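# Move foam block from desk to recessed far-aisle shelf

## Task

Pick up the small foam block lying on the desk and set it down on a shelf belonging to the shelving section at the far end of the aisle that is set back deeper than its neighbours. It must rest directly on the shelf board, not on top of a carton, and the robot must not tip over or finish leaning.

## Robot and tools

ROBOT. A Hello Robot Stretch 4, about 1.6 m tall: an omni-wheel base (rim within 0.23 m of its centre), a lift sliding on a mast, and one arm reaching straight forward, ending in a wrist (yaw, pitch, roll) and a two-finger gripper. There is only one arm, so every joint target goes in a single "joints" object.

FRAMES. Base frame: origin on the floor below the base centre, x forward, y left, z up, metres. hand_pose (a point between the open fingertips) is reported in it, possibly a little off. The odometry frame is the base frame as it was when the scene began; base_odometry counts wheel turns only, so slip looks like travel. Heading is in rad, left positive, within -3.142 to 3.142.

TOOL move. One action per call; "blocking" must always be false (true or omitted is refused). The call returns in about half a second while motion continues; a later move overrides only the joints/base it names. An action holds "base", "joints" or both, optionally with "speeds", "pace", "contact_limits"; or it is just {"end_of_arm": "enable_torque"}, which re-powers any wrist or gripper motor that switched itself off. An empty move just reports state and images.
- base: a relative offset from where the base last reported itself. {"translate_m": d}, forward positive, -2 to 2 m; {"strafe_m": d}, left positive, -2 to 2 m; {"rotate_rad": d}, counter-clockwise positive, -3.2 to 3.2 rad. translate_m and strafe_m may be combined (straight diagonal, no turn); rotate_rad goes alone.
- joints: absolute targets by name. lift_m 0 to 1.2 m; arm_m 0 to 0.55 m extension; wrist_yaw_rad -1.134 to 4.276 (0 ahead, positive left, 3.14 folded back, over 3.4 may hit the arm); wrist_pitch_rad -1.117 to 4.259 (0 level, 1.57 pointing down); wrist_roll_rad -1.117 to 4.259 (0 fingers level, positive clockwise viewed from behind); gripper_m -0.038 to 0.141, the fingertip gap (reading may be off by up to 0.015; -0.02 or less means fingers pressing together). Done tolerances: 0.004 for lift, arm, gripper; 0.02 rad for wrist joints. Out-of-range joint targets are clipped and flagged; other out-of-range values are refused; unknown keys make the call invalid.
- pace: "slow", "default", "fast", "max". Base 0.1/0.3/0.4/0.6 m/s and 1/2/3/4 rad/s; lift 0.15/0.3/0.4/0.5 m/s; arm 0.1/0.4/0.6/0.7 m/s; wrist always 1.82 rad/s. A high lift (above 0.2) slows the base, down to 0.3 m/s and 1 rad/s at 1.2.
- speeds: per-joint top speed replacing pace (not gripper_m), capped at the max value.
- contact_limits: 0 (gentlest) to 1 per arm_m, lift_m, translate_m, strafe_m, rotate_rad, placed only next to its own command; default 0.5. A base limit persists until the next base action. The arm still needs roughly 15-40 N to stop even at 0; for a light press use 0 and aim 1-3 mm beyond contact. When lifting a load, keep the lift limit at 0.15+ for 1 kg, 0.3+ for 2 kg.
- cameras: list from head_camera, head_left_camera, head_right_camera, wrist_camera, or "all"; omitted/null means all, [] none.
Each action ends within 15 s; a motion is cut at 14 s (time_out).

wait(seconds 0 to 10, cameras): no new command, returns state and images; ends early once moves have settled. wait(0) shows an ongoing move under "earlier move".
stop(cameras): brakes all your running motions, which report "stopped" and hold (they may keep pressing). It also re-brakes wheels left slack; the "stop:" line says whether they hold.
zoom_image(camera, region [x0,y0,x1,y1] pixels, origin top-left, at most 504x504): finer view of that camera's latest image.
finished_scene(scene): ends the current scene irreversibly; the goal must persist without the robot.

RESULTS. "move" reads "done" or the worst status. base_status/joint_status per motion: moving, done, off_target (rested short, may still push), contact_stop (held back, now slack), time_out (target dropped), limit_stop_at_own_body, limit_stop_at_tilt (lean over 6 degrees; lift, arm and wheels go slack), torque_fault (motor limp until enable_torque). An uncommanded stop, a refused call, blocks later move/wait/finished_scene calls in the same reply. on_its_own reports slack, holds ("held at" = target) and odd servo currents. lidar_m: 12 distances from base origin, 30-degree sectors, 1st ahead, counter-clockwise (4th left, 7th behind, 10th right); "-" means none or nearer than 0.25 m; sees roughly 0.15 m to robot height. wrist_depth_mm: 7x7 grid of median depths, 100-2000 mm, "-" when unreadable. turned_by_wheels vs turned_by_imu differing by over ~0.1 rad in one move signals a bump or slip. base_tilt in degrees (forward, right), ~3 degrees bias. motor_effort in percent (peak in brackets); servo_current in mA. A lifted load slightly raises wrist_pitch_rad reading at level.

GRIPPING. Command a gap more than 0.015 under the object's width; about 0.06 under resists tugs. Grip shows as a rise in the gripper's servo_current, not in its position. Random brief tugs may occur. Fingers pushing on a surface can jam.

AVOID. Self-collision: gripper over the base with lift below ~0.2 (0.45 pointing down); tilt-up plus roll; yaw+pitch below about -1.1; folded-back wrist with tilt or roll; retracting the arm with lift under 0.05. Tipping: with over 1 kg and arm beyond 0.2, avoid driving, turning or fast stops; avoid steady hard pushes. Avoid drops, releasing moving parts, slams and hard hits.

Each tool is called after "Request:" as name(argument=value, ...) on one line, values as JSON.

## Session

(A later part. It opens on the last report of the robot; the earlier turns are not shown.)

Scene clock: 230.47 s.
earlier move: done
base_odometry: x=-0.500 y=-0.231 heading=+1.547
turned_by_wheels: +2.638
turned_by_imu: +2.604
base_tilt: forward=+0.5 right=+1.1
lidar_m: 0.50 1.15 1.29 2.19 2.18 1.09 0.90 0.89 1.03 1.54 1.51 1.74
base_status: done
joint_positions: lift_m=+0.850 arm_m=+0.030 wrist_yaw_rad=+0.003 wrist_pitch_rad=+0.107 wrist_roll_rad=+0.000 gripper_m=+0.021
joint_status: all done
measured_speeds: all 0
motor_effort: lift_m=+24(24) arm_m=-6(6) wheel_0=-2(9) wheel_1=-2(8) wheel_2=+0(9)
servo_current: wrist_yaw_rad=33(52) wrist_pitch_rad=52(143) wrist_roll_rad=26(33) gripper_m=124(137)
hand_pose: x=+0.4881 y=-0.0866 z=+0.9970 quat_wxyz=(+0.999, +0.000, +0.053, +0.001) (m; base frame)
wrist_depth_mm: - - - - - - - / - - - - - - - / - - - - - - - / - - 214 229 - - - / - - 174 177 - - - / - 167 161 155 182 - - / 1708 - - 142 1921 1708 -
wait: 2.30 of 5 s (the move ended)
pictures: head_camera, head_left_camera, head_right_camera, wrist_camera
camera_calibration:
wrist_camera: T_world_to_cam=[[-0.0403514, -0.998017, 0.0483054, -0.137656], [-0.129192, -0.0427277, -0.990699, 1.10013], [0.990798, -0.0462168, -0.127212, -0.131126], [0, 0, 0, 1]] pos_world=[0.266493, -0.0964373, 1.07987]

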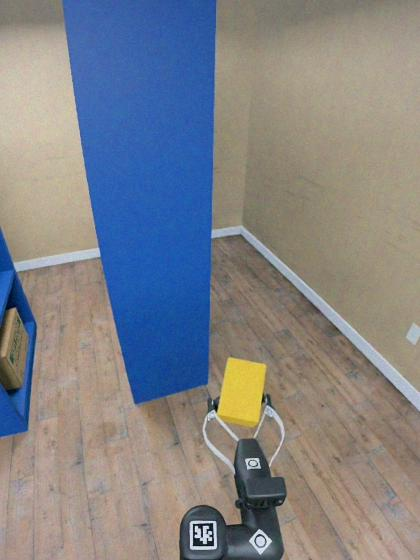

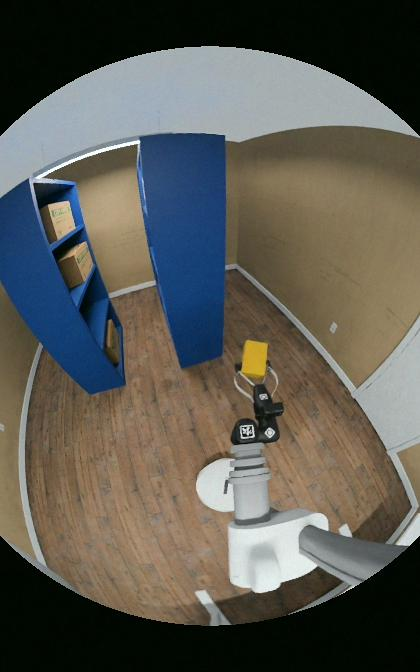

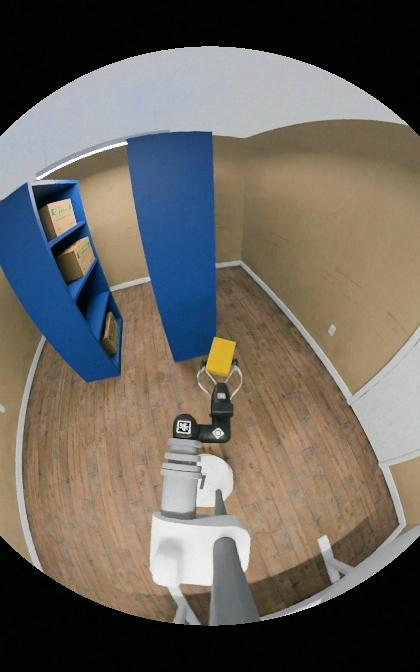

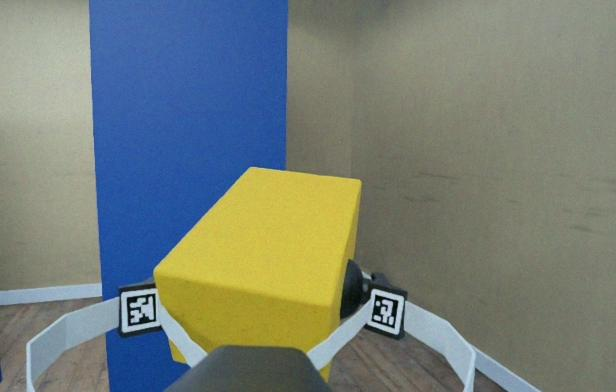

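Request:
move(base={"rotate_rad": 0.35}, blocking=false, cameras=[])

Request:
wait(seconds=3)

Scene clock: 250.90 s.
move: moving
base_odometry: x=-0.500 y=-0.231 heading=+1.791
turned_by_wheels: +0.245
turned_by_imu: +0.240
base_tilt: forward=+0.3 right=+1.4
lidar_m: 1.14 1.29 1.51 2.16 2.21 0.98 0.89 0.92 1.25 1.51 1.58 1.24
base_status: rotate_rad moving
joint_positions: lift_m=+0.850 arm_m=+0.030 wrist_yaw_rad=+0.003 wrist_pitch_rad=+0.107 wrist_roll_rad=+0.000 gripper_m=+0.021
joint_status: not commanded
measured_speeds: translate_m=+0.003 strafe_m=-0.001 rotate_rad=+0.682 lift_m=+0.000 arm_m=+0.000 wrist_yaw_rad=+0.000 wrist_pitch_rad=+0.000 wrist_roll_rad=+0.000
motor_effort: lift_m=+24(24) arm_m=-6(6) wheel_0=-3(7) wheel_1=-3(7) wheel_2=-3(7)
servo_current: wrist_yaw_rad=46(46) wrist_pitch_rad=59(59) wrist_roll_rad=26(33) gripper_m=124(137)
hand_pose: x=+0.4881 y=-0.0866 z=+0.9970 quat_wxyz=(+0.999, +0.000, +0.053, +0.001) (m; base frame)
wrist_depth_mm: 1499 - - - - - - / - - - - - - - / - - - - - - - / - - 255 227 - - - / - - 175 177 - - - / 1464 174 161 156 182 - - / 1281 1863 167 142 1921 1708 1808
pictures: none
No camera images: "cameras" was empty.

Scene clock: 252.00 s.
earlier move: done
base_odometry: x=-0.500 y=-0.232 heading=+1.896
turned_by_wheels: +0.105
turned_by_imu: +0.104
base_tilt: forward=+0.4 right=+1.3
lidar_m: 0.51 1.31 2.24 2.17 2.27 0.95 0.92 0.94 1.60 1.50 1.62 1.20
base_status: done
joint_positions: lift_m=+0.850 arm_m=+0.030 wrist_yaw_rad=+0.003 wrist_pitch_rad=+0.107 wrist_roll_rad=+0.000 gripper_m=+0.021
joint_status: not commanded
measured_speeds: all 0
motor_effort: lift_m=+24(24) arm_m=-6(6) wheel_0=-1(7) wheel_1=+1(7) wheel_2=-2(7)
servo_current: wrist_yaw_rad=26(46) wrist_pitch_rad=59(65) wrist_roll_rad=33(33) gripper_m=124(137)
hand_pose: x=+0.4881 y=-0.0866 z=+0.9970 quat_wxyz=(+0.999, +0.000, +0.053, +0.001) (m; base frame)
wrist_depth_mm: - 1708 - - - - - / - 1808 - - - - - / - - - - - - - / 1808 1921 - 228 - - - / - - 175 177 - - - / - 166 161 156 181 - - / 145 1537 167 142 - 1756 1863
wait: 1.10 of 3 s (the move ended)
pictures: head_camera, head_left_camera, head_right_camera, wrist_camera
camera_calibration:
wrist_camera: T_world_to_cam=[[-0.0403732, -0.998016, 0.0483051, -0.137652], [-0.129183, -0.0427251, -0.9907, 1.10013], [0.990799, -0.0462379, -0.127202, -0.131128], [0, 0, 0, 1]] pos_world=[0.266482, -0.0964387, 1.07987]

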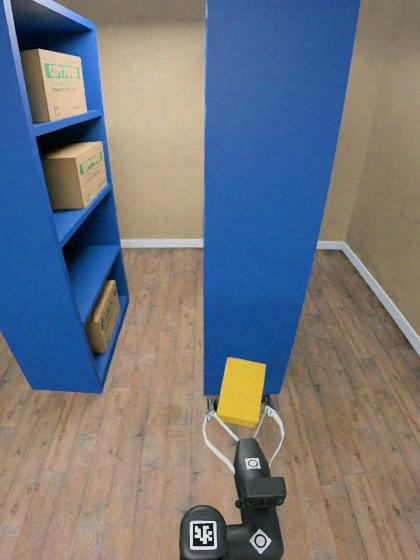

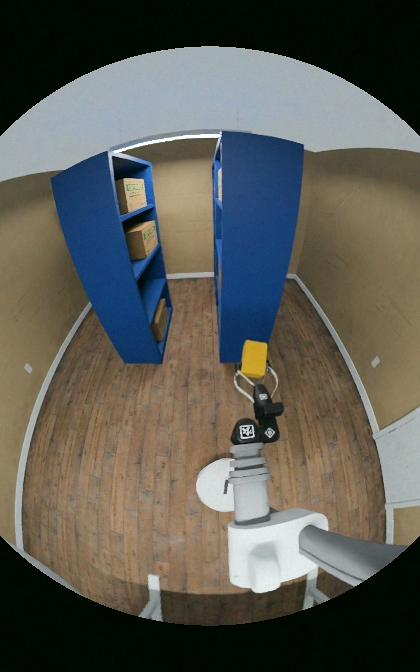

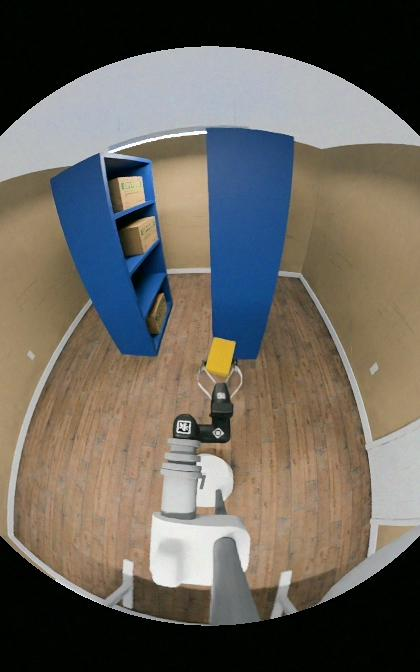

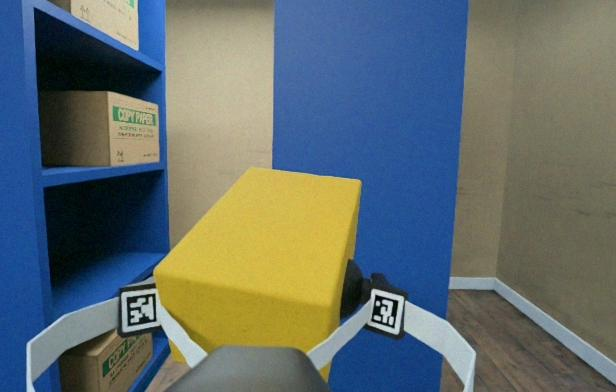

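Request:
move(base={"translate_m": 0.45, "strafe_m": 0.29}, pace="fast", blocking=false, cameras=[])

Request:
wait(seconds=5)

Scene clock: 290.93 s.
move: moving
base_odometry: x=-0.539 y=-0.201 heading=+1.896
turned_by_wheels: +0.000
turned_by_imu: -0.001
base_tilt: forward=+0.5 right=+1.4
lidar_m: 0.47 1.26 2.20 2.11 2.24 1.00 0.94 1.00 1.62 1.56 1.66 1.15
base_status: translate_m moving; strafe_m moving
joint_positions: lift_m=+0.850 arm_m=+0.030 wrist_yaw_rad=+0.003 wrist_pitch_rad=+0.107 wrist_roll_rad=+0.000 gripper_m=+0.021
joint_status: not commanded
measured_speeds: translate_m=+0.156 strafe_m=+0.101 rotate_rad=-0.001 lift_m=+0.000 arm_m=+0.000 wrist_yaw_rad=+0.000 wrist_pitch_rad=+0.000 wrist_roll_rad=+0.000
motor_effort: lift_m=+24(24) arm_m=-6(6) wheel_0=-3(5) wheel_1=+9(11) wheel_2=-10(11)
servo_current: wrist_yaw_rad=33(46) wrist_pitch_rad=52(59) wrist_roll_rad=33(33) gripper_m=137(137)
hand_pose: x=+0.4881 y=-0.0866 z=+0.9970 quat_wxyz=(+0.999, +0.000, +0.053, +0.001) (m; base frame)
wrist_depth_mm: - 1661 - - - - - / - 1756 - - - - - / - 1756 - - - - - / 1808 1808 - 228 - - - / - 1808 174 178 - - - / - 165 161 156 181 - - / 151 1576 167 142 - 1708 1863
pictures: none
No camera images: "cameras" was empty.

Scene clock: 293.60 s.
earlier move: done
base_odometry: x=-0.919 y=+0.102 heading=+1.896
turned_by_wheels: +0.000
turned_by_imu: +0.000
base_tilt: forward=+0.6 right=+1.4
lidar_m: 0.48 0.77 1.04 1.83 1.97 1.41 1.34 1.41 1.91 1.85 1.00 0.77
base_status: done
joint_positions: lift_m=+0.850 arm_m=+0.030 wrist_yaw_rad=+0.003 wrist_pitch_rad=+0.107 wrist_roll_rad=+0.000 gripper_m=+0.021
joint_status: not commanded
measured_speeds: all 0
motor_effort: lift_m=+24(24) arm_m=-6(6) wheel_0=-3(6) wheel_1=-1(11) wheel_2=+2(12)
servo_current: wrist_yaw_rad=46(46) wrist_pitch_rad=39(72) wrist_roll_rad=26(33) gripper_m=117(137)
hand_pose: x=+0.4881 y=-0.0866 z=+0.9971 quat_wxyz=(+0.999, +0.000, +0.053, +0.001) (m; base frame)
wrist_depth_mm: - - - - - - - / - - - - 1336 - - / - - - - - - - / 597 - 239 228 854 - - / 1430 - 174 177 1008 539 - / - 165 161 155 182 - - / - - - 142 878 136 -
wait: 2.67 of 5 s (the move ended)
pictures: head_camera, head_left_camera, head_right_camera, wrist_camera
camera_calibration:
wrist_camera: T_world_to_cam=[[-0.0403755, -0.998016, 0.0483049, -0.137653], [-0.129183, -0.0427246, -0.9907, 1.10015], [0.990798, -0.0462402, -0.127202, -0.131117], [0, 0, 0, 1]] pos_world=[0.266474, -0.0964389, 1.07989]

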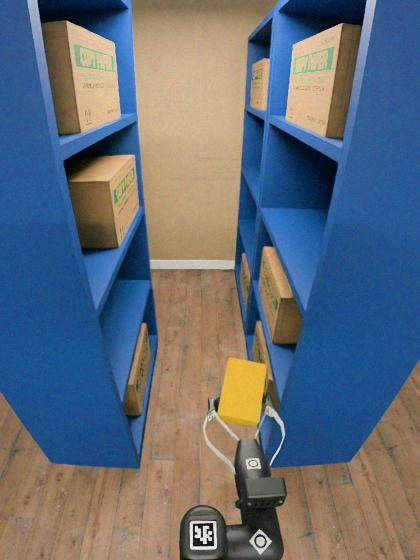

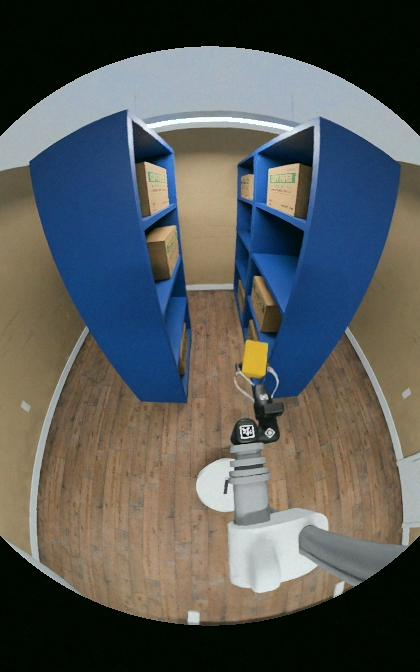

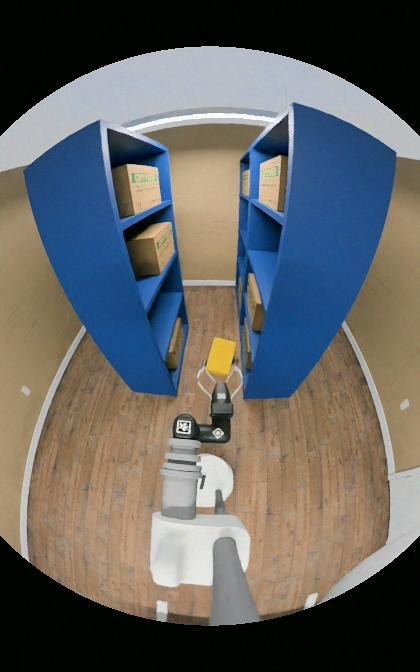

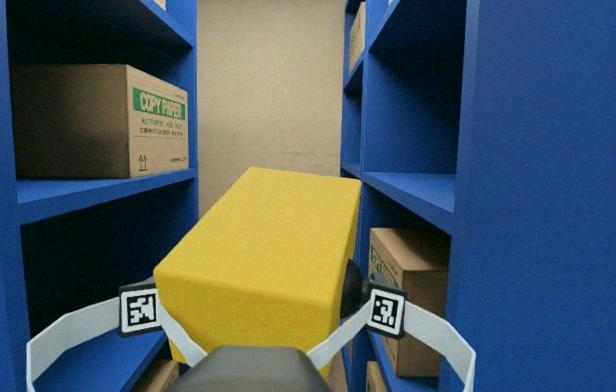

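Request:
zoom_image(camera="head_camera", region=[110, 0, 290, 300])

Scaled by 1.680 from the camera's 420x560 image, which has a finer 1200x1600 frame.

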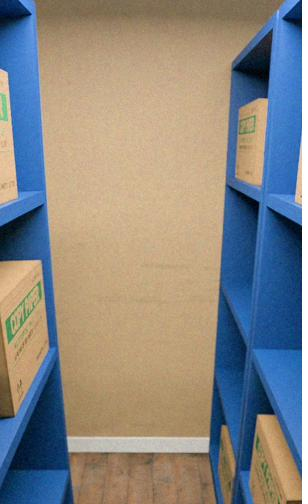

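Request:
move(base={"translate_m": 1.0, "strafe_m": -0.01}, blocking=false, cameras=[])

Request:
wait(seconds=6)

Scene clock: 315.33 s.
move: moving
base_odometry: x=-0.929 y=+0.133 heading=+1.896
turned_by_wheels: +0.000
turned_by_imu: -0.001
base_tilt: forward=+0.3 right=+1.5
lidar_m: 0.50 0.74 1.00 1.86 1.96 1.43 1.35 1.45 1.90 1.84 0.98 0.74
base_status: translate_m moving; strafe_m moving
joint_positions: lift_m=+0.850 arm_m=+0.030 wrist_yaw_rad=+0.003 wrist_pitch_rad=+0.107 wrist_roll_rad=+0.000 gripper_m=+0.021
joint_status: not commanded
measured_speeds: translate_m=+0.125 strafe_m=-0.002 rotate_rad=-0.003 lift_m=+0.000 arm_m=+0.000 wrist_yaw_rad=+0.000 wrist_pitch_rad=+0.000 wrist_roll_rad=+0.000
motor_effort: lift_m=+24(24) arm_m=-6(6) wheel_0=+6(7) wheel_1=+3(6) wheel_2=-7(9)
servo_current: wrist_yaw_rad=26(39) wrist_pitch_rad=52(65) wrist_roll_rad=26(33) gripper_m=117(130)
hand_pose: x=+0.4881 y=-0.0866 z=+0.9971 quat_wxyz=(+0.999, +0.000, +0.053, +0.001) (m; base frame)
wrist_depth_mm: - - - - 1661 - - / - - - - - - - / - - - - - - - / 591 - 256 228 - - - / 1366 - 175 177 1008 477 - / - 165 161 156 182 - - / - - - 142 854 136 -
pictures: none
No camera images: "cameras" was empty.

Scene clock: 319.67 s.
earlier move: done
base_odometry: x=-1.229 y=+1.053 heading=+1.897
turned_by_wheels: +0.000
turned_by_imu: -0.002
base_tilt: forward=+0.3 right=+1.4
lidar_m: 0.49 0.42 0.31 0.27 0.30 3.28 3.18 2.48 0.27 0.25 0.26 0.40
base_status: done
joint_positions: lift_m=+0.850 arm_m=+0.030 wrist_yaw_rad=+0.003 wrist_pitch_rad=+0.107 wrist_roll_rad=+0.000 gripper_m=+0.021
joint_status: not commanded
measured_speeds: all 0
motor_effort: lift_m=+24(24) arm_m=-6(6) wheel_0=+3(7) wheel_1=+2(7) wheel_2=+0(11)
servo_current: wrist_yaw_rad=39(46) wrist_pitch_rad=46(65) wrist_roll_rad=26(33) gripper_m=124(137)
hand_pose: x=+0.4881 y=-0.0866 z=+0.9971 quat_wxyz=(+0.999, +0.000, +0.053, +0.001) (m; base frame)
wrist_depth_mm: - - - - 1229 389 - / 1336 - - - 1308 397 - / 1308 - - - 1308 402 - / 1366 - 214 228 - 430 - / 1397 - 175 177 - 424 - / 1078 167 161 156 182 424 - / 135 - - 142 - 137 -
wait: 4.33 of 6 s (the move ended)
pictures: head_camera, head_left_camera, head_right_camera, wrist_camera
camera_calibration:
wrist_camera: T_world_to_cam=[[-0.0403758, -0.998016, 0.0483052, -0.137653], [-0.129183, -0.0427249, -0.9907, 1.10016], [0.990798, -0.0462405, -0.127202, -0.131117], [0, 0, 0, 1]] pos_world=[0.266474, -0.0964389, 1.07989]

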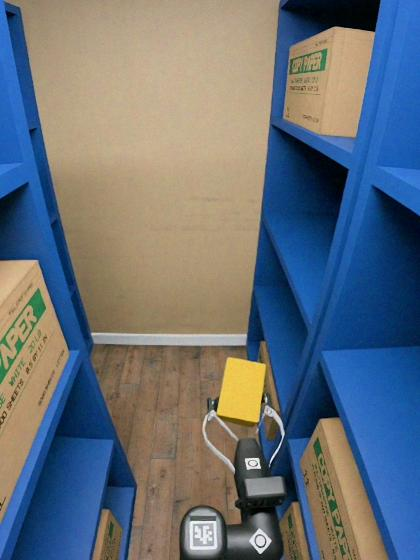

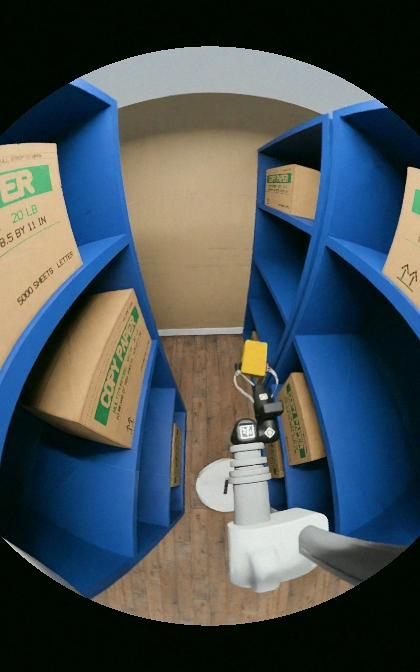

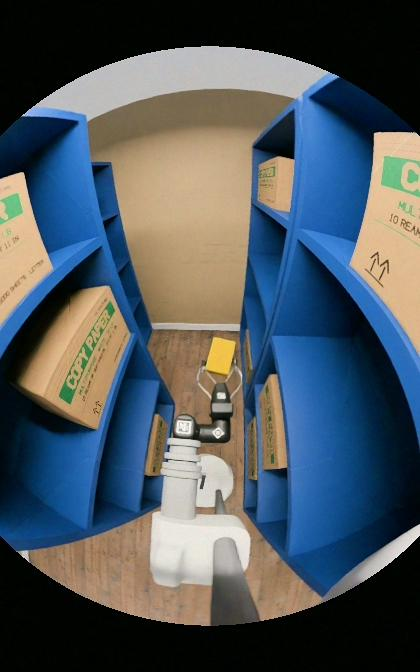

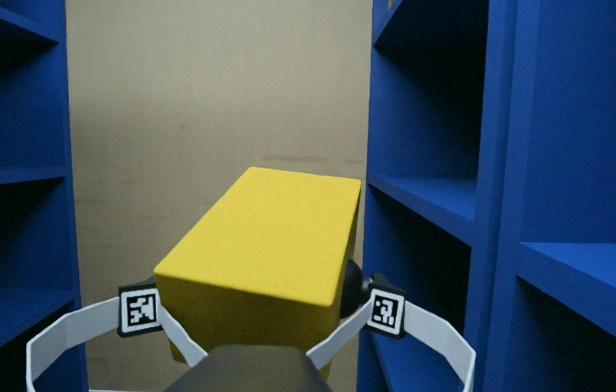

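Request:
move(base={"translate_m": 1.0, "strafe_m": 0.02}, joints={"arm_m": 0.0}, contact_limits={"translate_m": 0.3}, blocking=false, cameras=[])

Request:
wait(seconds=6)

Scene clock: 345.03 s.
move: moving
base_odometry: x=-1.240 y=+1.083 heading=+1.897
turned_by_wheels: +0.000
turned_by_imu: +0.000
base_tilt: forward=+0.4 right=+1.5
lidar_m: 0.44 0.43 0.29 0.27 0.30 3.30 3.20 0.43 0.26 0.25 0.28 0.41
base_status: translate_m moving; strafe_m moving
joint_positions: lift_m=+0.850 arm_m=+0.003 wrist_yaw_rad=+0.003 wrist_pitch_rad=+0.107 wrist_roll_rad=+0.000 gripper_m=+0.021
joint_status: arm_m moving
joint sent to its limit — arm_m, lower limit.
measured_speeds: translate_m=+0.124 strafe_m=+0.004 rotate_rad=-0.001 lift_m=+0.000 arm_m=-0.012 wrist_yaw_rad=+0.000 wrist_pitch_rad=+0.000 wrist_roll_rad=+0.000
motor_effort: lift_m=+24(24) arm_m=-8(8) wheel_0=+6(7) wheel_1=+5(7) wheel_2=-9(9)
servo_current: wrist_yaw_rad=39(46) wrist_pitch_rad=59(59) wrist_roll_rad=26(33) gripper_m=111(130)
contact_limits: translate_m 0.3
hand_pose: x=+0.4604 y=-0.0866 z=+0.9971 quat_wxyz=(+0.999, +0.000, +0.053, +0.001) (m; base frame)
wrist_depth_mm: - - - - 1229 392 - / 1281 - - - 1308 399 - / 1336 - - - 1336 404 - / 1336 - 214 228 715 415 - / 1366 - 175 177 - 424 - / 1205 167 161 156 181 430 - / 145 - - 142 - - -
pictures: none
No camera images: "cameras" was empty.

Scene clock: 349.37 s.
earlier move: done
base_odometry: x=-1.568 y=+1.994 heading=+1.897
turned_by_wheels: +0.000
turned_by_imu: -0.002
base_tilt: forward=+0.4 right=+1.4
lidar_m: 0.47 0.59 0.71 0.71 0.46 0.42 1.14 0.47 0.32 0.29 0.30 0.46
base_status: done
joint_positions: lift_m=+0.850 arm_m=+0.002 wrist_yaw_rad=+0.003 wrist_pitch_rad=+0.107 wrist_roll_rad=+0.000 gripper_m=+0.021
joint_status: all done
joint sent to its limit — arm_m, lower limit.
measured_speeds: all 0
motor_effort: lift_m=+24(24) arm_m=-6(8) wheel_0=+2(7) wheel_1=+1(7) wheel_2=+0(11)
servo_current: wrist_yaw_rad=33(46) wrist_pitch_rad=46(65) wrist_roll_rad=33(39) gripper_m=117(137)
contact_limits: translate_m 0.3
hand_pose: x=+0.4603 y=-0.0866 z=+0.9971 quat_wxyz=(+0.999, +0.000, +0.053, +0.001) (m; base frame)
wrist_depth_mm: 351 351 351 349 351 351 351 / 359 359 357 357 357 357 340 / 366 366 364 366 366 366 362 / 373 375 370 229 373 370 338 / 382 379 175 177 382 379 338 / 387 172 161 156 183 389 349 / 397 397 167 142 397 394 349
wait: 4.33 of 6 s (the move ended)
pictures: head_camera, head_left_camera, head_right_camera, wrist_camera
camera_calibration:
wrist_camera: T_world_to_cam=[[-0.0403756, -0.998016, 0.0483051, -0.138774], [-0.129183, -0.0427248, -0.9907, 1.09657], [0.990798, -0.0462403, -0.127202, -0.103616], [0, 0, 0, 1]] pos_world=[0.238718, -0.0964389, 1.0799]

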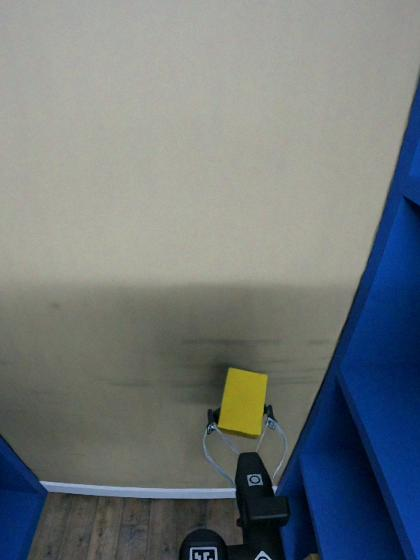

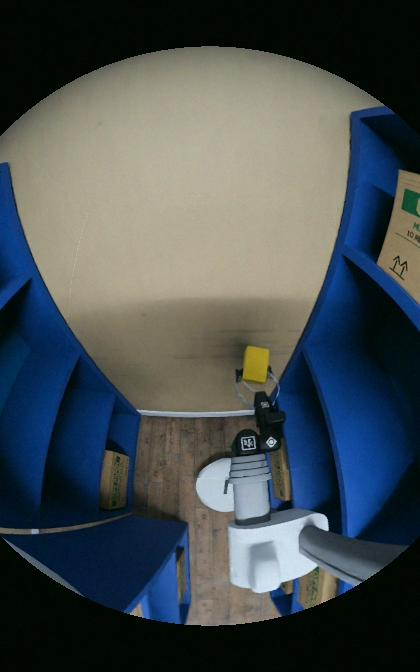

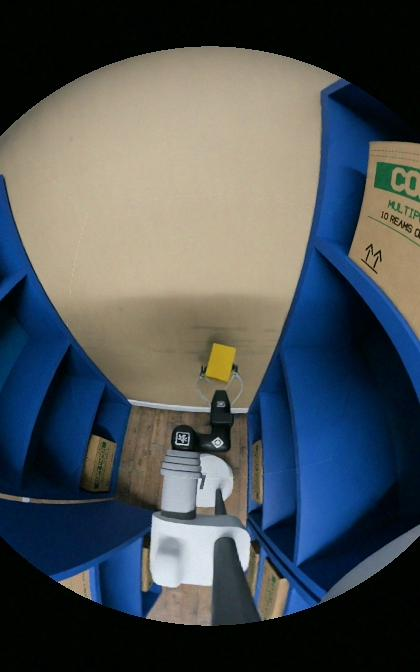

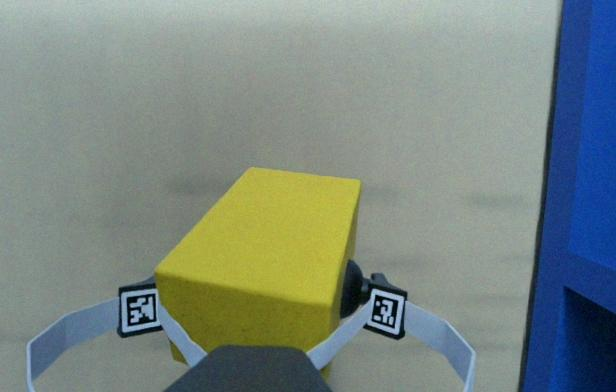

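Request:
move(base={"translate_m": -0.05}, blocking=false, cameras=[])

Request:
wait(seconds=1.5, cameras=[])

Request:
move(base={"rotate_rad": 1.58}, contact_limits={"rotate_rad": 0.3}, pace="default", blocking=false, cameras=[])

Request:
wait(seconds=4)

Scene clock: 366.83 s.
move: moving
base_odometry: x=-1.558 y=+1.964 heading=+1.897
turned_by_wheels: +0.000
turned_by_imu: -0.001
base_tilt: forward=+0.3 right=+1.4
lidar_m: 0.59 0.65 0.74 0.70 0.43 0.40 1.18 0.44 0.29 0.29 0.32 0.43
base_status: translate_m moving
joint_positions: lift_m=+0.850 arm_m=+0.002 wrist_yaw_rad=+0.003 wrist_pitch_rad=+0.107 wrist_roll_rad=+0.000 gripper_m=+0.021
joint_status: not commanded
measured_speeds: translate_m=-0.105 strafe_m=-0.002 rotate_rad=-0.001 lift_m=+0.000 arm_m=+0.000 wrist_yaw_rad=+0.000 wrist_pitch_rad=+0.000 wrist_roll_rad=+0.000
motor_effort: lift_m=+24(24) arm_m=-6(6) wheel_0=-4(7) wheel_1=-3(6) wheel_2=+5(10)
servo_current: wrist_yaw_rad=26(39) wrist_pitch_rad=52(59) wrist_roll_rad=26(33) gripper_m=124(124)
hand_pose: x=+0.4603 y=-0.0866 z=+0.9971 quat_wxyz=(+0.999, +0.000, +0.053, +0.001) (m; base frame)
wrist_depth_mm: 382 379 377 379 379 377 359 / 389 389 389 387 387 387 340 / 397 394 394 397 394 397 345 / 404 404 399 229 404 402 351 / 413 410 175 177 410 407 353 / 418 172 161 156 183 413 366 / 427 433 167 142 430 392 373
pictures: none
No camera images: "cameras" was empty.

Scene clock: 367.60 s.
earlier move: done
base_odometry: x=-1.552 y=+1.946 heading=+1.897
turned_by_wheels: +0.000
turned_by_imu: +0.000
base_tilt: forward=+0.4 right=+1.4
lidar_m: 0.47 0.65 0.72 0.70 0.39 0.38 1.17 0.45 0.30 0.27 0.32 0.46
base_status: done
joint_positions: lift_m=+0.850 arm_m=+0.002 wrist_yaw_rad=+0.003 wrist_pitch_rad=+0.107 wrist_roll_rad=+0.000 gripper_m=+0.021
joint_status: not commanded
measured_speeds: all 0
motor_effort: lift_m=+24(24) arm_m=-6(6) wheel_0=-1(7) wheel_1=-2(6) wheel_2=+0(10)
servo_current: wrist_yaw_rad=33(39) wrist_pitch_rad=46(72) wrist_roll_rad=26(33) gripper_m=117(130)
hand_pose: x=+0.4603 y=-0.0866 z=+0.9971 quat_wxyz=(+0.999, +0.000, +0.053, +0.001) (m; base frame)
wrist_depth_mm: 397 397 399 402 402 402 355 / 404 407 407 410 407 410 362 / 413 413 413 415 418 418 368 / 421 421 421 229 424 427 373 / 430 430 175 177 436 433 362 / 436 172 162 156 183 442 392 / 445 445 167 142 452 402 399
wait: 0.77 of 1.5 s (the move ended)
pictures: none
No camera images: "cameras" was empty.

Scene clock: 368.10 s.
move: moving
base_odometry: x=-1.552 y=+1.946 heading=+2.158
turned_by_wheels: +0.261
turned_by_imu: +0.257
base_tilt: forward=+0.5 right=+1.5
lidar_m: 0.48 0.74 0.69 0.57 0.38 0.56 0.64 0.36 0.29 0.28 0.33 0.62
base_status: rotate_rad moving
joint_positions: lift_m=+0.850 arm_m=+0.002 wrist_yaw_rad=+0.003 wrist_pitch_rad=+0.107 wrist_roll_rad=+0.000 gripper_m=+0.021
joint_status: not commanded
measured_speeds: translate_m=+0.001 strafe_m=+0.000 rotate_rad=+0.996 lift_m=+0.000 arm_m=+0.000 wrist_yaw_rad=+0.000 wrist_pitch_rad=+0.000 wrist_roll_rad=+0.000
motor_effort: lift_m=+24(24) arm_m=-6(6) wheel_0=-7(8) wheel_1=-5(8) wheel_2=-8(9)
servo_current: wrist_yaw_rad=39(39) wrist_pitch_rad=52(52) wrist_roll_rad=26(33) gripper_m=124(130)
contact_limits: rotate_rad 0.3
hand_pose: x=+0.4603 y=-0.0866 z=+0.9971 quat_wxyz=(+0.999, +0.000, +0.053, +0.001) (m; base frame)
wrist_depth_mm: 459 436 413 394 377 362 347 / 469 442 421 402 382 368 351 / 473 455 430 410 392 373 359 / - 462 433 229 394 379 364 / - 469 175 177 402 387 373 / - 167 162 156 183 392 377 / - - - 142 421 392 387
pictures: none
No camera images: "cameras" was empty.

Scene clock: 369.77 s.
earlier move: done
base_odometry: x=-1.552 y=+1.946 heading=-2.807
turned_by_wheels: +1.318
turned_by_imu: +1.302
base_tilt: forward=+0.6 right=+1.5
lidar_m: 0.47 0.40 0.39 1.15 0.43 0.32 0.29 0.32 0.46 0.62 0.65 0.73
base_status: done
joint_positions: lift_m=+0.850 arm_m=+0.002 wrist_yaw_rad=+0.003 wrist_pitch_rad=+0.107 wrist_roll_rad=+0.000 gripper_m=+0.021
joint_status: not commanded
measured_speeds: all 0
motor_effort: lift_m=+23(24) arm_m=-6(6) wheel_0=-1(9) wheel_1=-3(8) wheel_2=+0(9)
servo_current: wrist_yaw_rad=39(46) wrist_pitch_rad=52(65) wrist_roll_rad=33(39) gripper_m=130(130)
contact_limits: rotate_rad 0.3
hand_pose: x=+0.4603 y=-0.0866 z=+0.9971 quat_wxyz=(+0.999, +0.000, +0.053, +0.001) (m; base frame)
wrist_depth_mm: 492 - - - - - - / 492 - - - - 917 - / 496 - - - - 946 - / 508 - 215 227 - - - / 512 - 175 177 - - - / 517 167 161 156 181 - - / 151 - - 142 - 136 -
wait: 1.67 of 4 s (the move ended)
pictures: head_camera, head_left_camera, head_right_camera, wrist_camera
camera_calibration:
wrist_camera: T_world_to_cam=[[-0.0403762, -0.998016, 0.0483044, -0.138773], [-0.129173, -0.0427245, -0.990701, 1.09658], [0.9908, -0.0462403, -0.127191, -0.103627], [0, 0, 0, 1]] pos_world=[0.238719, -0.0964389, 1.07991]

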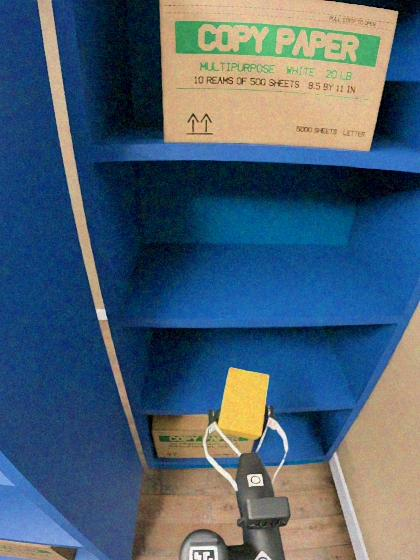

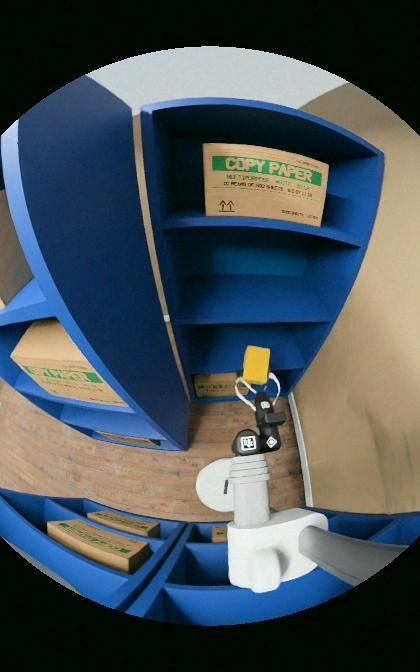

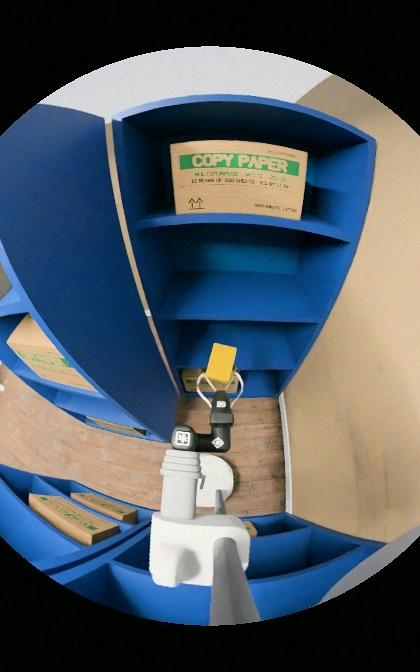

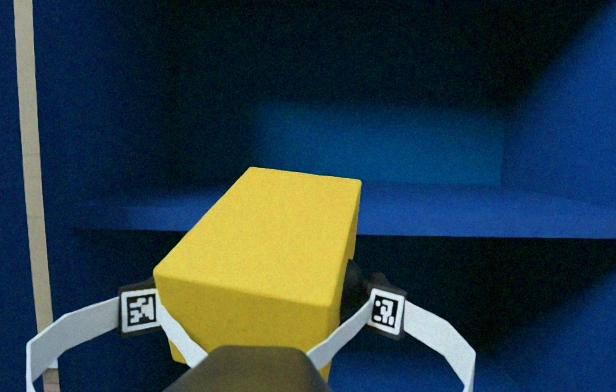

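Request:
zoom_image(camera="wrist_camera", region=[40, 80, 616, 392])

Request:
zoom_image(camera="head_camera", region=[90, 120, 420, 480])

Region (40, 80, 616, 392) is 576x312 pixels. A region can be at most 504 by 504 pixels.

Scaled by 1.400 from the camera's 420x560 image, which has a finer 1200x1600 frame.

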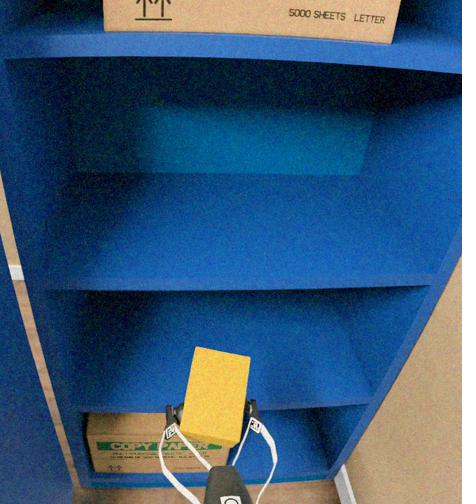

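Request:
move(joints={"lift_m": 1.06, "wrist_pitch_rad": 0.5}, blocking=false, cameras=[])

Request:
wait(seconds=3, cameras=["wrist_camera"])

Request:
move(joints={"arm_m": 0.25}, contact_limits={"arm_m": 0.15}, blocking=false, cameras=[])

Request:
wait(seconds=3, cameras=["wrist_camera", "head_camera"])

Scene clock: 406.20 s.
move: moving
base_odometry: x=-1.552 y=+1.946 heading=-2.807
turned_by_wheels: +0.000
turned_by_imu: -0.001
base_tilt: forward=+0.3 right=+1.4
lidar_m: 0.44 0.37 0.41 1.16 0.48 0.33 0.30 0.33 0.44 0.61 0.63 0.75
base_status: not commanded
joint_positions: lift_m=+0.889 arm_m=+0.002 wrist_yaw_rad=+0.003 wrist_pitch_rad=+0.496 wrist_roll_rad=+0.000 gripper_m=+0.021
joint_status: lift_m moving; wrist_pitch_rad moving
measured_speeds: translate_m=+0.000 strafe_m=+0.000 rotate_rad=+0.000 lift_m=+0.149 arm_m=+0.000 wrist_yaw_rad=+0.000 wrist_pitch_rad=+0.210 wrist_roll_rad=+0.000
motor_effort: lift_m=+26(27) arm_m=-6(6) wheel_0=-1(1) wheel_1=-3(3) wheel_2=+0(0)
servo_current: wrist_yaw_rad=33(39) wrist_pitch_rad=46(65) wrist_roll_rad=20(33) gripper_m=130(130)
contact_limits: rotate_rad 0.3
hand_pose: x=+0.4272 y=-0.0867 z=+0.9297 quat_wxyz=(+0.969, +0.000, +0.246, +0.001) (m; base frame)
wrist_depth_mm: 462 - - - - - - / 484 - - - - - - / 512 - - - - 991 - / 544 - 214 228 - - - / - - 175 177 - - - / 492 167 162 156 182 741 723 / 145 842 167 142 - - -
pictures: none
No camera images: "cameras" was empty.

Scene clock: 407.67 s.
earlier move: done
base_odometry: x=-1.552 y=+1.946 heading=-2.807
turned_by_wheels: +0.000
turned_by_imu: +0.000
base_tilt: forward=+0.3 right=+1.4
lidar_m: 0.69 0.39 0.40 1.15 0.48 0.33 0.31 0.32 0.43 0.61 0.66 0.72
base_status: not commanded
joint_positions: lift_m=+1.060 arm_m=+0.002 wrist_yaw_rad=+0.003 wrist_pitch_rad=+0.500 wrist_roll_rad=+0.000 gripper_m=+0.021
joint_status: all done
measured_speeds: all 0
motor_effort: lift_m=+24(27) arm_m=-6(6) wheel_0=-1(1) wheel_1=-3(3) wheel_2=+0(0)
servo_current: wrist_yaw_rad=33(46) wrist_pitch_rad=33(65) wrist_roll_rad=33(39) gripper_m=124(130)
contact_limits: rotate_rad 0.3
hand_pose: x=+0.4267 y=-0.0867 z=+1.0996 quat_wxyz=(+0.969, +0.000, +0.247, +0.001) (m; base frame)
wrist_depth_mm: 466 - - - - - - / 496 - - - - 904 - / 512 - - - - - - / 544 - 213 227 - - - / - - 175 177 - 1118 - / 496 167 161 156 181 960 - / 145 - 142 142 - - 778
wait: 1.47 of 3 s (the move ended)
pictures: wrist_camera
camera_calibration:
wrist_camera: T_world_to_cam=[[-0.0185911, -0.997956, 0.0611426, -0.168581], [-0.498679, -0.0437485, -0.865682, 1.21387], [0.866587, -0.0465845, -0.496846, 0.402153], [0, 0, 0, 1]] pos_world=[0.253696, -0.0963974, 1.26094]

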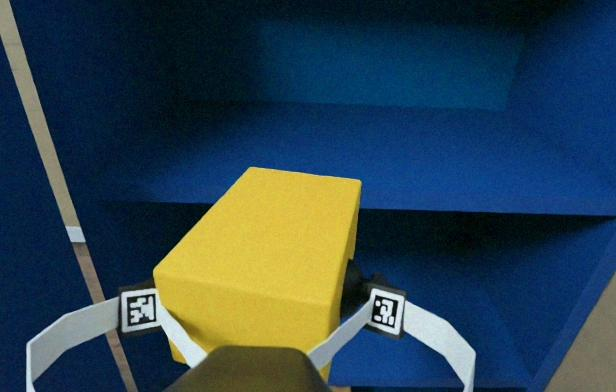

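Scene clock: 408.17 s.
move: moving
base_odometry: x=-1.552 y=+1.946 heading=-2.807
turned_by_wheels: +0.000
turned_by_imu: +0.000
base_tilt: forward=+0.3 right=+1.3
lidar_m: 0.52 0.40 0.37 1.14 0.43 0.33 0.30 0.35 0.44 0.62 0.66 0.74
base_status: not commanded
joint_positions: lift_m=+1.060 arm_m=+0.054 wrist_yaw_rad=+0.003 wrist_pitch_rad=+0.500 wrist_roll_rad=+0.000 gripper_m=+0.021
joint_status: arm_m moving
measured_speeds: translate_m=+0.000 strafe_m=+0.000 rotate_rad=+0.000 lift_m=+0.000 arm_m=+0.198 wrist_yaw_rad=+0.000 wrist_pitch_rad=+0.000 wrist_roll_rad=+0.000
motor_effort: lift_m=+24(24) arm_m=+9(9) wheel_0=-1(1) wheel_1=-3(3) wheel_2=+0(0)
servo_current: wrist_yaw_rad=39(39) wrist_pitch_rad=52(52) wrist_roll_rad=20(33) gripper_m=124(137)
contact_limits: arm_m 0.15; rotate_rad 0.3
hand_pose: x=+0.4787 y=-0.0867 z=+1.0996 quat_wxyz=(+0.969, +0.000, +0.247, +0.001) (m; base frame)
wrist_depth_mm: 473 - - - - - - / 455 - - - - 866 - / 480 - - - - - - / 517 - 214 228 - - - / 530 - 175 177 - 1118 - / 504 167 161 156 181 - - / 145 - 141 142 - 150 715
pictures: none
No camera images: "cameras" was empty.

Scene clock: 409.53 s.
earlier move: done
base_odometry: x=-1.552 y=+1.946 heading=-2.807
turned_by_wheels: +0.000
turned_by_imu: +0.000
base_tilt: forward=+0.3 right=+1.5
lidar_m: 0.70 0.39 0.38 1.16 0.46 0.33 0.31 0.34 0.44 0.60 0.65 0.74
base_status: not commanded
joint_positions: lift_m=+1.060 arm_m=+0.250 wrist_yaw_rad=+0.003 wrist_pitch_rad=+0.500 wrist_roll_rad=+0.000 gripper_m=+0.021
joint_status: all done
measured_speeds: all 0
motor_effort: lift_m=+24(24) arm_m=+6(10) wheel_0=-1(1) wheel_1=-3(3) wheel_2=+0(0)
servo_current: wrist_yaw_rad=52(52) wrist_pitch_rad=46(59) wrist_roll_rad=33(33) gripper_m=117(137)
contact_limits: arm_m 0.15; rotate_rad 0.3
hand_pose: x=+0.6740 y=-0.0867 z=+1.0996 quat_wxyz=(+0.969, +0.000, +0.247, +0.001) (m; base frame)
wrist_depth_mm: 459 634 634 640 640 634 640 / 462 683 691 683 683 676 676 / 466 - 723 723 723 723 715 / 452 - 213 228 - - - / 407 413 174 177 427 430 436 / 349 172 161 156 183 355 357 / 413 - 141 142 768 355 -
wait: 1.37 of 3 s (the move ended)
pictures: head_camera, wrist_camera
camera_calibration:
wrist_camera: T_world_to_cam=[[-0.0185897, -0.997956, 0.061143, -0.163984], [-0.498698, -0.0437485, -0.865671, 1.3372], [0.866576, -0.0465844, -0.496865, 0.187863], [0, 0, 0, 1]] pos_world=[0.501012, -0.0963974, 1.26094]

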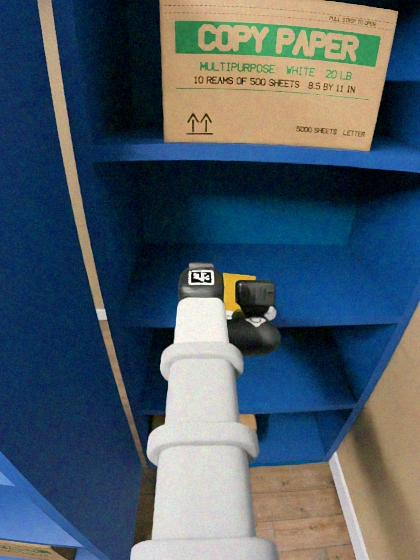

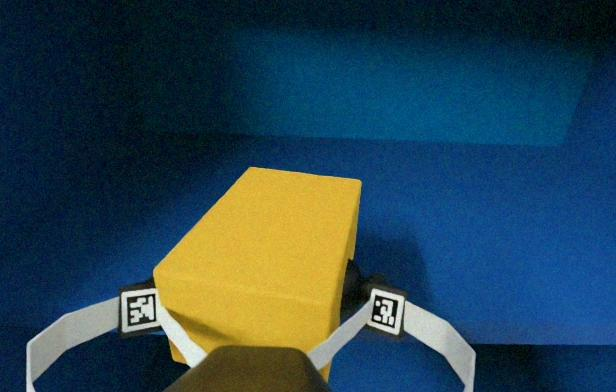

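Request:
move(joints={"arm_m": 0.48}, contact_limits={"arm_m": 0.15}, blocking=false, cameras=[])

Request:
wait(seconds=3, cameras=[])

Request:
move(joints={"lift_m": 1.01}, contact_limits={"lift_m": 0.15}, speeds={"lift_m": 0.1}, blocking=false, cameras=[])

Request:
wait(seconds=3, cameras=["wrist_camera", "head_camera"])

Scene clock: 422.33 s.
move: moving
base_odometry: x=-1.552 y=+1.946 heading=-2.807
turned_by_wheels: +0.000
turned_by_imu: -0.001
base_tilt: forward=+0.3 right=+1.4
lidar_m: 0.69 0.37 0.40 1.15 0.47 0.34 0.31 0.33 0.44 0.60 0.66 0.74
base_status: not commanded
joint_positions: lift_m=+1.060 arm_m=+0.302 wrist_yaw_rad=+0.003 wrist_pitch_rad=+0.500 wrist_roll_rad=+0.000 gripper_m=+0.021
joint_status: arm_m moving
measured_speeds: translate_m=+0.000 strafe_m=+0.000 rotate_rad=+0.000 lift_m=+0.000 arm_m=+0.198 wrist_yaw_rad=+0.000 wrist_pitch_rad=+0.000 wrist_roll_rad=+0.000
motor_effort: lift_m=+24(24) arm_m=+7(10) wheel_0=-1(1) wheel_1=-3(3) wheel_2=+0(0)
servo_current: wrist_yaw_rad=26(46) wrist_pitch_rad=33(46) wrist_roll_rad=26(33) gripper_m=130(137)
contact_limits: arm_m 0.15; rotate_rad 0.3
hand_pose: x=+0.7265 y=-0.0867 z=+1.0996 quat_wxyz=(+0.969, +0.000, +0.247, +0.001) (m; base frame)
wrist_depth_mm: 473 591 591 591 597 591 603 / 452 640 634 634 640 640 640 / 459 683 683 683 683 683 683 / 459 - 214 228 - - - / 407 413 175 177 427 433 436 / 338 173 161 156 183 355 355 / 300 301 167 142 310 310 312
pictures: none
No camera images: "cameras" was empty.

Scene clock: 423.63 s.
earlier move: done
base_odometry: x=-1.552 y=+1.946 heading=-2.807
turned_by_wheels: +0.000
turned_by_imu: +0.000
base_tilt: forward=+0.4 right=+1.5
lidar_m: 0.71 0.40 0.39 1.11 0.46 0.31 0.31 0.34 0.44 0.62 0.67 0.73
base_status: not commanded
joint_positions: lift_m=+1.060 arm_m=+0.480 wrist_yaw_rad=+0.003 wrist_pitch_rad=+0.500 wrist_roll_rad=+0.000 gripper_m=+0.021
joint_status: all done
measured_speeds: all 0
motor_effort: lift_m=+24(24) arm_m=+6(10) wheel_0=-1(1) wheel_1=-3(3) wheel_2=+0(0)
servo_current: wrist_yaw_rad=33(46) wrist_pitch_rad=39(52) wrist_roll_rad=26(39) gripper_m=130(137)
contact_limits: arm_m 0.15; rotate_rad 0.3
hand_pose: x=+0.9040 y=-0.0867 z=+1.0996 quat_wxyz=(+0.969, +0.000, +0.247, +0.001) (m; base frame)
wrist_depth_mm: 424 424 424 424 421 424 424 / 442 459 455 455 452 452 449 / 466 496 492 496 492 492 488 / 449 535 240 229 525 525 521 / 404 410 174 177 427 427 433 / 334 173 161 156 184 357 353 / 277 290 167 142 300 283 310
wait: 1.30 of 3 s (the move ended)
pictures: none
No camera images: "cameras" was empty.

Scene clock: 424.13 s.
move: moving
base_odometry: x=-1.552 y=+1.946 heading=-2.807
turned_by_wheels: +0.000
turned_by_imu: +0.000
base_tilt: forward=+0.5 right=+1.4
lidar_m: 0.71 0.37 0.39 1.10 0.46 0.34 0.31 0.35 0.43 0.61 0.65 0.75
base_status: not commanded
joint_positions: lift_m=+1.026 arm_m=+0.480 wrist_yaw_rad=+0.003 wrist_pitch_rad=+0.500 wrist_roll_rad=+0.000 gripper_m=+0.021
joint_status: lift_m moving
measured_speeds: translate_m=+0.000 strafe_m=+0.000 rotate_rad=+0.000 lift_m=-0.100 arm_m=+0.000 wrist_yaw_rad=+0.000 wrist_pitch_rad=+0.000 wrist_roll_rad=+0.000
motor_effort: lift_m=+14(24) arm_m=+6(6) wheel_0=-1(1) wheel_1=-3(3) wheel_2=+0(0)
servo_current: wrist_yaw_rad=33(39) wrist_pitch_rad=52(52) wrist_roll_rad=26(33) gripper_m=124(124)
contact_limits: arm_m 0.15; lift_m 0.15; rotate_rad 0.3
hand_pose: x=+0.9040 y=-0.0867 z=+1.0659 quat_wxyz=(+0.969, +0.000, +0.247, +0.001) (m; base frame)
wrist_depth_mm: 427 427 424 421 421 421 424 / 445 459 455 459 455 452 449 / 469 496 496 492 492 488 488 / 427 439 240 228 455 462 508 / 359 366 174 177 379 384 387 / 298 172 161 155 183 314 317 / 247 258 167 142 266 258 277
pictures: none
No camera images: "cameras" was empty.

Scene clock: 424.77 s.
earlier move: done
base_odometry: x=-1.552 y=+1.946 heading=-2.807
turned_by_wheels: +0.000
turned_by_imu: +0.000
base_tilt: forward=+0.3 right=+1.2
lidar_m: 0.68 0.39 0.39 1.15 0.46 0.33 0.32 0.34 0.45 0.61 0.65 0.73
base_status: not commanded
joint_positions: lift_m=+1.010 arm_m=+0.480 wrist_yaw_rad=+0.003 wrist_pitch_rad=+0.500 wrist_roll_rad=+0.000 gripper_m=+0.021
joint_status: all done
measured_speeds: all 0
motor_effort: lift_m=+14(24) arm_m=+6(6) wheel_0=-1(1) wheel_1=-3(3) wheel_2=+0(0)
servo_current: wrist_yaw_rad=33(46) wrist_pitch_rad=39(52) wrist_roll_rad=26(33) gripper_m=117(130)
contact_limits: arm_m 0.15; lift_m 0.15; rotate_rad 0.3
hand_pose: x=+0.9040 y=-0.0867 z=+1.0504 quat_wxyz=(+0.969, +0.000, +0.247, +0.001) (m; base frame)
wrist_depth_mm: 424 424 424 424 421 418 424 / 445 455 455 459 455 452 449 / 469 484 492 492 492 484 488 / 413 418 240 228 418 424 433 / 330 336 175 177 349 351 353 / 274 172 161 156 183 290 290 / 225 236 141 142 243 236 253
wait: 0.63 of 3 s (the move ended)
pictures: head_camera, wrist_camera
camera_calibration:
wrist_camera: T_world_to_cam=[[-0.0185895, -0.997956, 0.0611432, -0.156704], [-0.498701, -0.0437486, -0.86567, 1.40936], [0.866575, -0.0465845, -0.496868, -0.0358696], [0, 0, 0, 1]] pos_world=[0.731019, -0.0963974, 1.2118]

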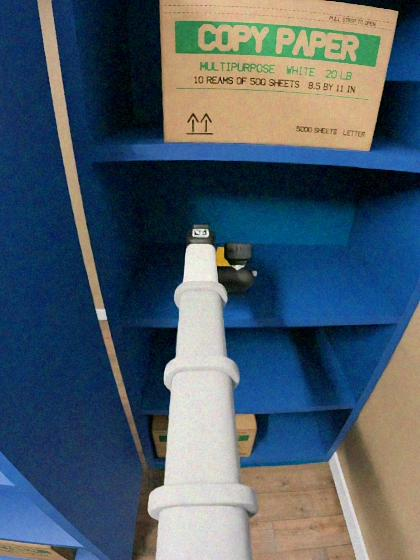

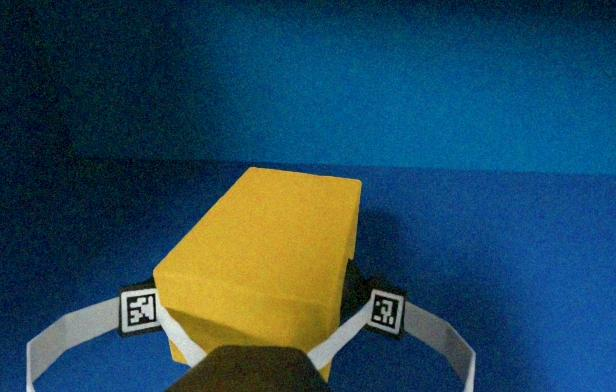

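Request:
move(joints={"lift_m": 0.992}, contact_limits={"lift_m": 0.1}, speeds={"lift_m": 0.05}, blocking=false, cameras=[])

Request:
wait(seconds=2, cameras=["wrist_camera"])

Scene clock: 433.13 s.
move: moving
base_odometry: x=-1.552 y=+1.946 heading=-2.807
turned_by_wheels: +0.000
turned_by_imu: -0.001
base_tilt: forward=+0.3 right=+1.4
lidar_m: 0.70 0.39 0.37 1.14 0.45 0.34 0.29 0.34 0.44 0.61 0.66 0.76
base_status: not commanded
joint_positions: lift_m=+0.992 arm_m=+0.480 wrist_yaw_rad=+0.003 wrist_pitch_rad=+0.500 wrist_roll_rad=+0.000 gripper_m=+0.021
joint_status: lift_m moving
measured_speeds: translate_m=+0.000 strafe_m=+0.000 rotate_rad=+0.000 lift_m=-0.009 arm_m=+0.000 wrist_yaw_rad=+0.000 wrist_pitch_rad=+0.000 wrist_roll_rad=+0.000
motor_effort: lift_m=+14(15) arm_m=+6(6) wheel_0=-1(1) wheel_1=-3(3) wheel_2=+0(0)
servo_current: wrist_yaw_rad=26(46) wrist_pitch_rad=39(46) wrist_roll_rad=26(33) gripper_m=124(137)
contact_limits: arm_m 0.15; lift_m 0.1; rotate_rad 0.3
hand_pose: x=+0.9040 y=-0.0867 z=+1.0325 quat_wxyz=(+0.969, +0.000, +0.247, +0.001) (m; base frame)
wrist_depth_mm: 424 427 424 424 424 421 424 / 445 459 455 459 455 452 449 / 452 488 484 484 492 492 484 / 382 387 353 229 404 410 413 / 303 306 175 177 319 322 324 / 250 173 161 156 183 265 265 / 206 216 167 142 223 218 232
pictures: none
No camera images: "cameras" was empty.

Scene clock: 433.43 s.
earlier move: done
base_odometry: x=-1.552 y=+1.946 heading=-2.807
turned_by_wheels: +0.000
turned_by_imu: +0.000
base_tilt: forward=+0.3 right=+1.4
lidar_m: 0.70 0.37 0.37 1.14 0.43 0.34 0.28 0.33 0.47 0.61 0.65 0.75
base_status: not commanded
joint_positions: lift_m=+0.992 arm_m=+0.480 wrist_yaw_rad=+0.003 wrist_pitch_rad=+0.500 wrist_roll_rad=+0.000 gripper_m=+0.021
joint_status: all done
measured_speeds: all 0
motor_effort: lift_m=+14(15) arm_m=+6(6) wheel_0=-1(1) wheel_1=-3(3) wheel_2=+0(0)
servo_current: wrist_yaw_rad=46(46) wrist_pitch_rad=52(52) wrist_roll_rad=33(33) gripper_m=124(137)
contact_limits: arm_m 0.15; lift_m 0.1; rotate_rad 0.3
hand_pose: x=+0.9040 y=-0.0867 z=+1.0324 quat_wxyz=(+0.969, +0.000, +0.247, +0.001) (m; base frame)
wrist_depth_mm: 427 424 424 427 421 421 424 / 442 459 455 455 452 455 452 / 452 488 488 484 488 492 484 / 379 387 351 229 404 410 413 / 303 307 175 177 317 322 325 / 250 173 161 156 184 265 265 / 206 216 167 142 223 217 231
wait: 0.30 of 2 s (the move ended)
pictures: wrist_camera
camera_calibration:
wrist_camera: T_world_to_cam=[[-0.01859, -0.997956, 0.061143, -0.155604], [-0.498701, -0.0437482, -0.86567, 1.39378], [0.866575, -0.0465848, -0.496868, -0.0448106], [0, 0, 0, 1]] pos_world=[0.73102, -0.0963974, 1.19381]

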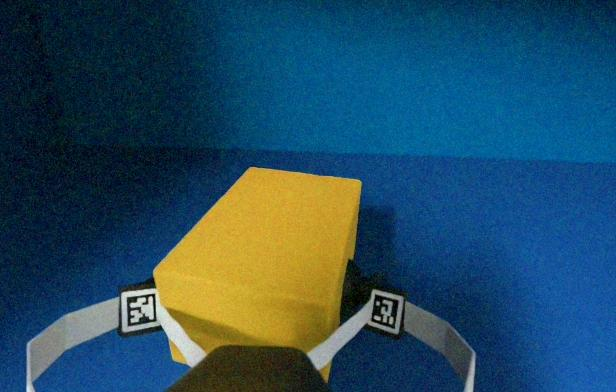

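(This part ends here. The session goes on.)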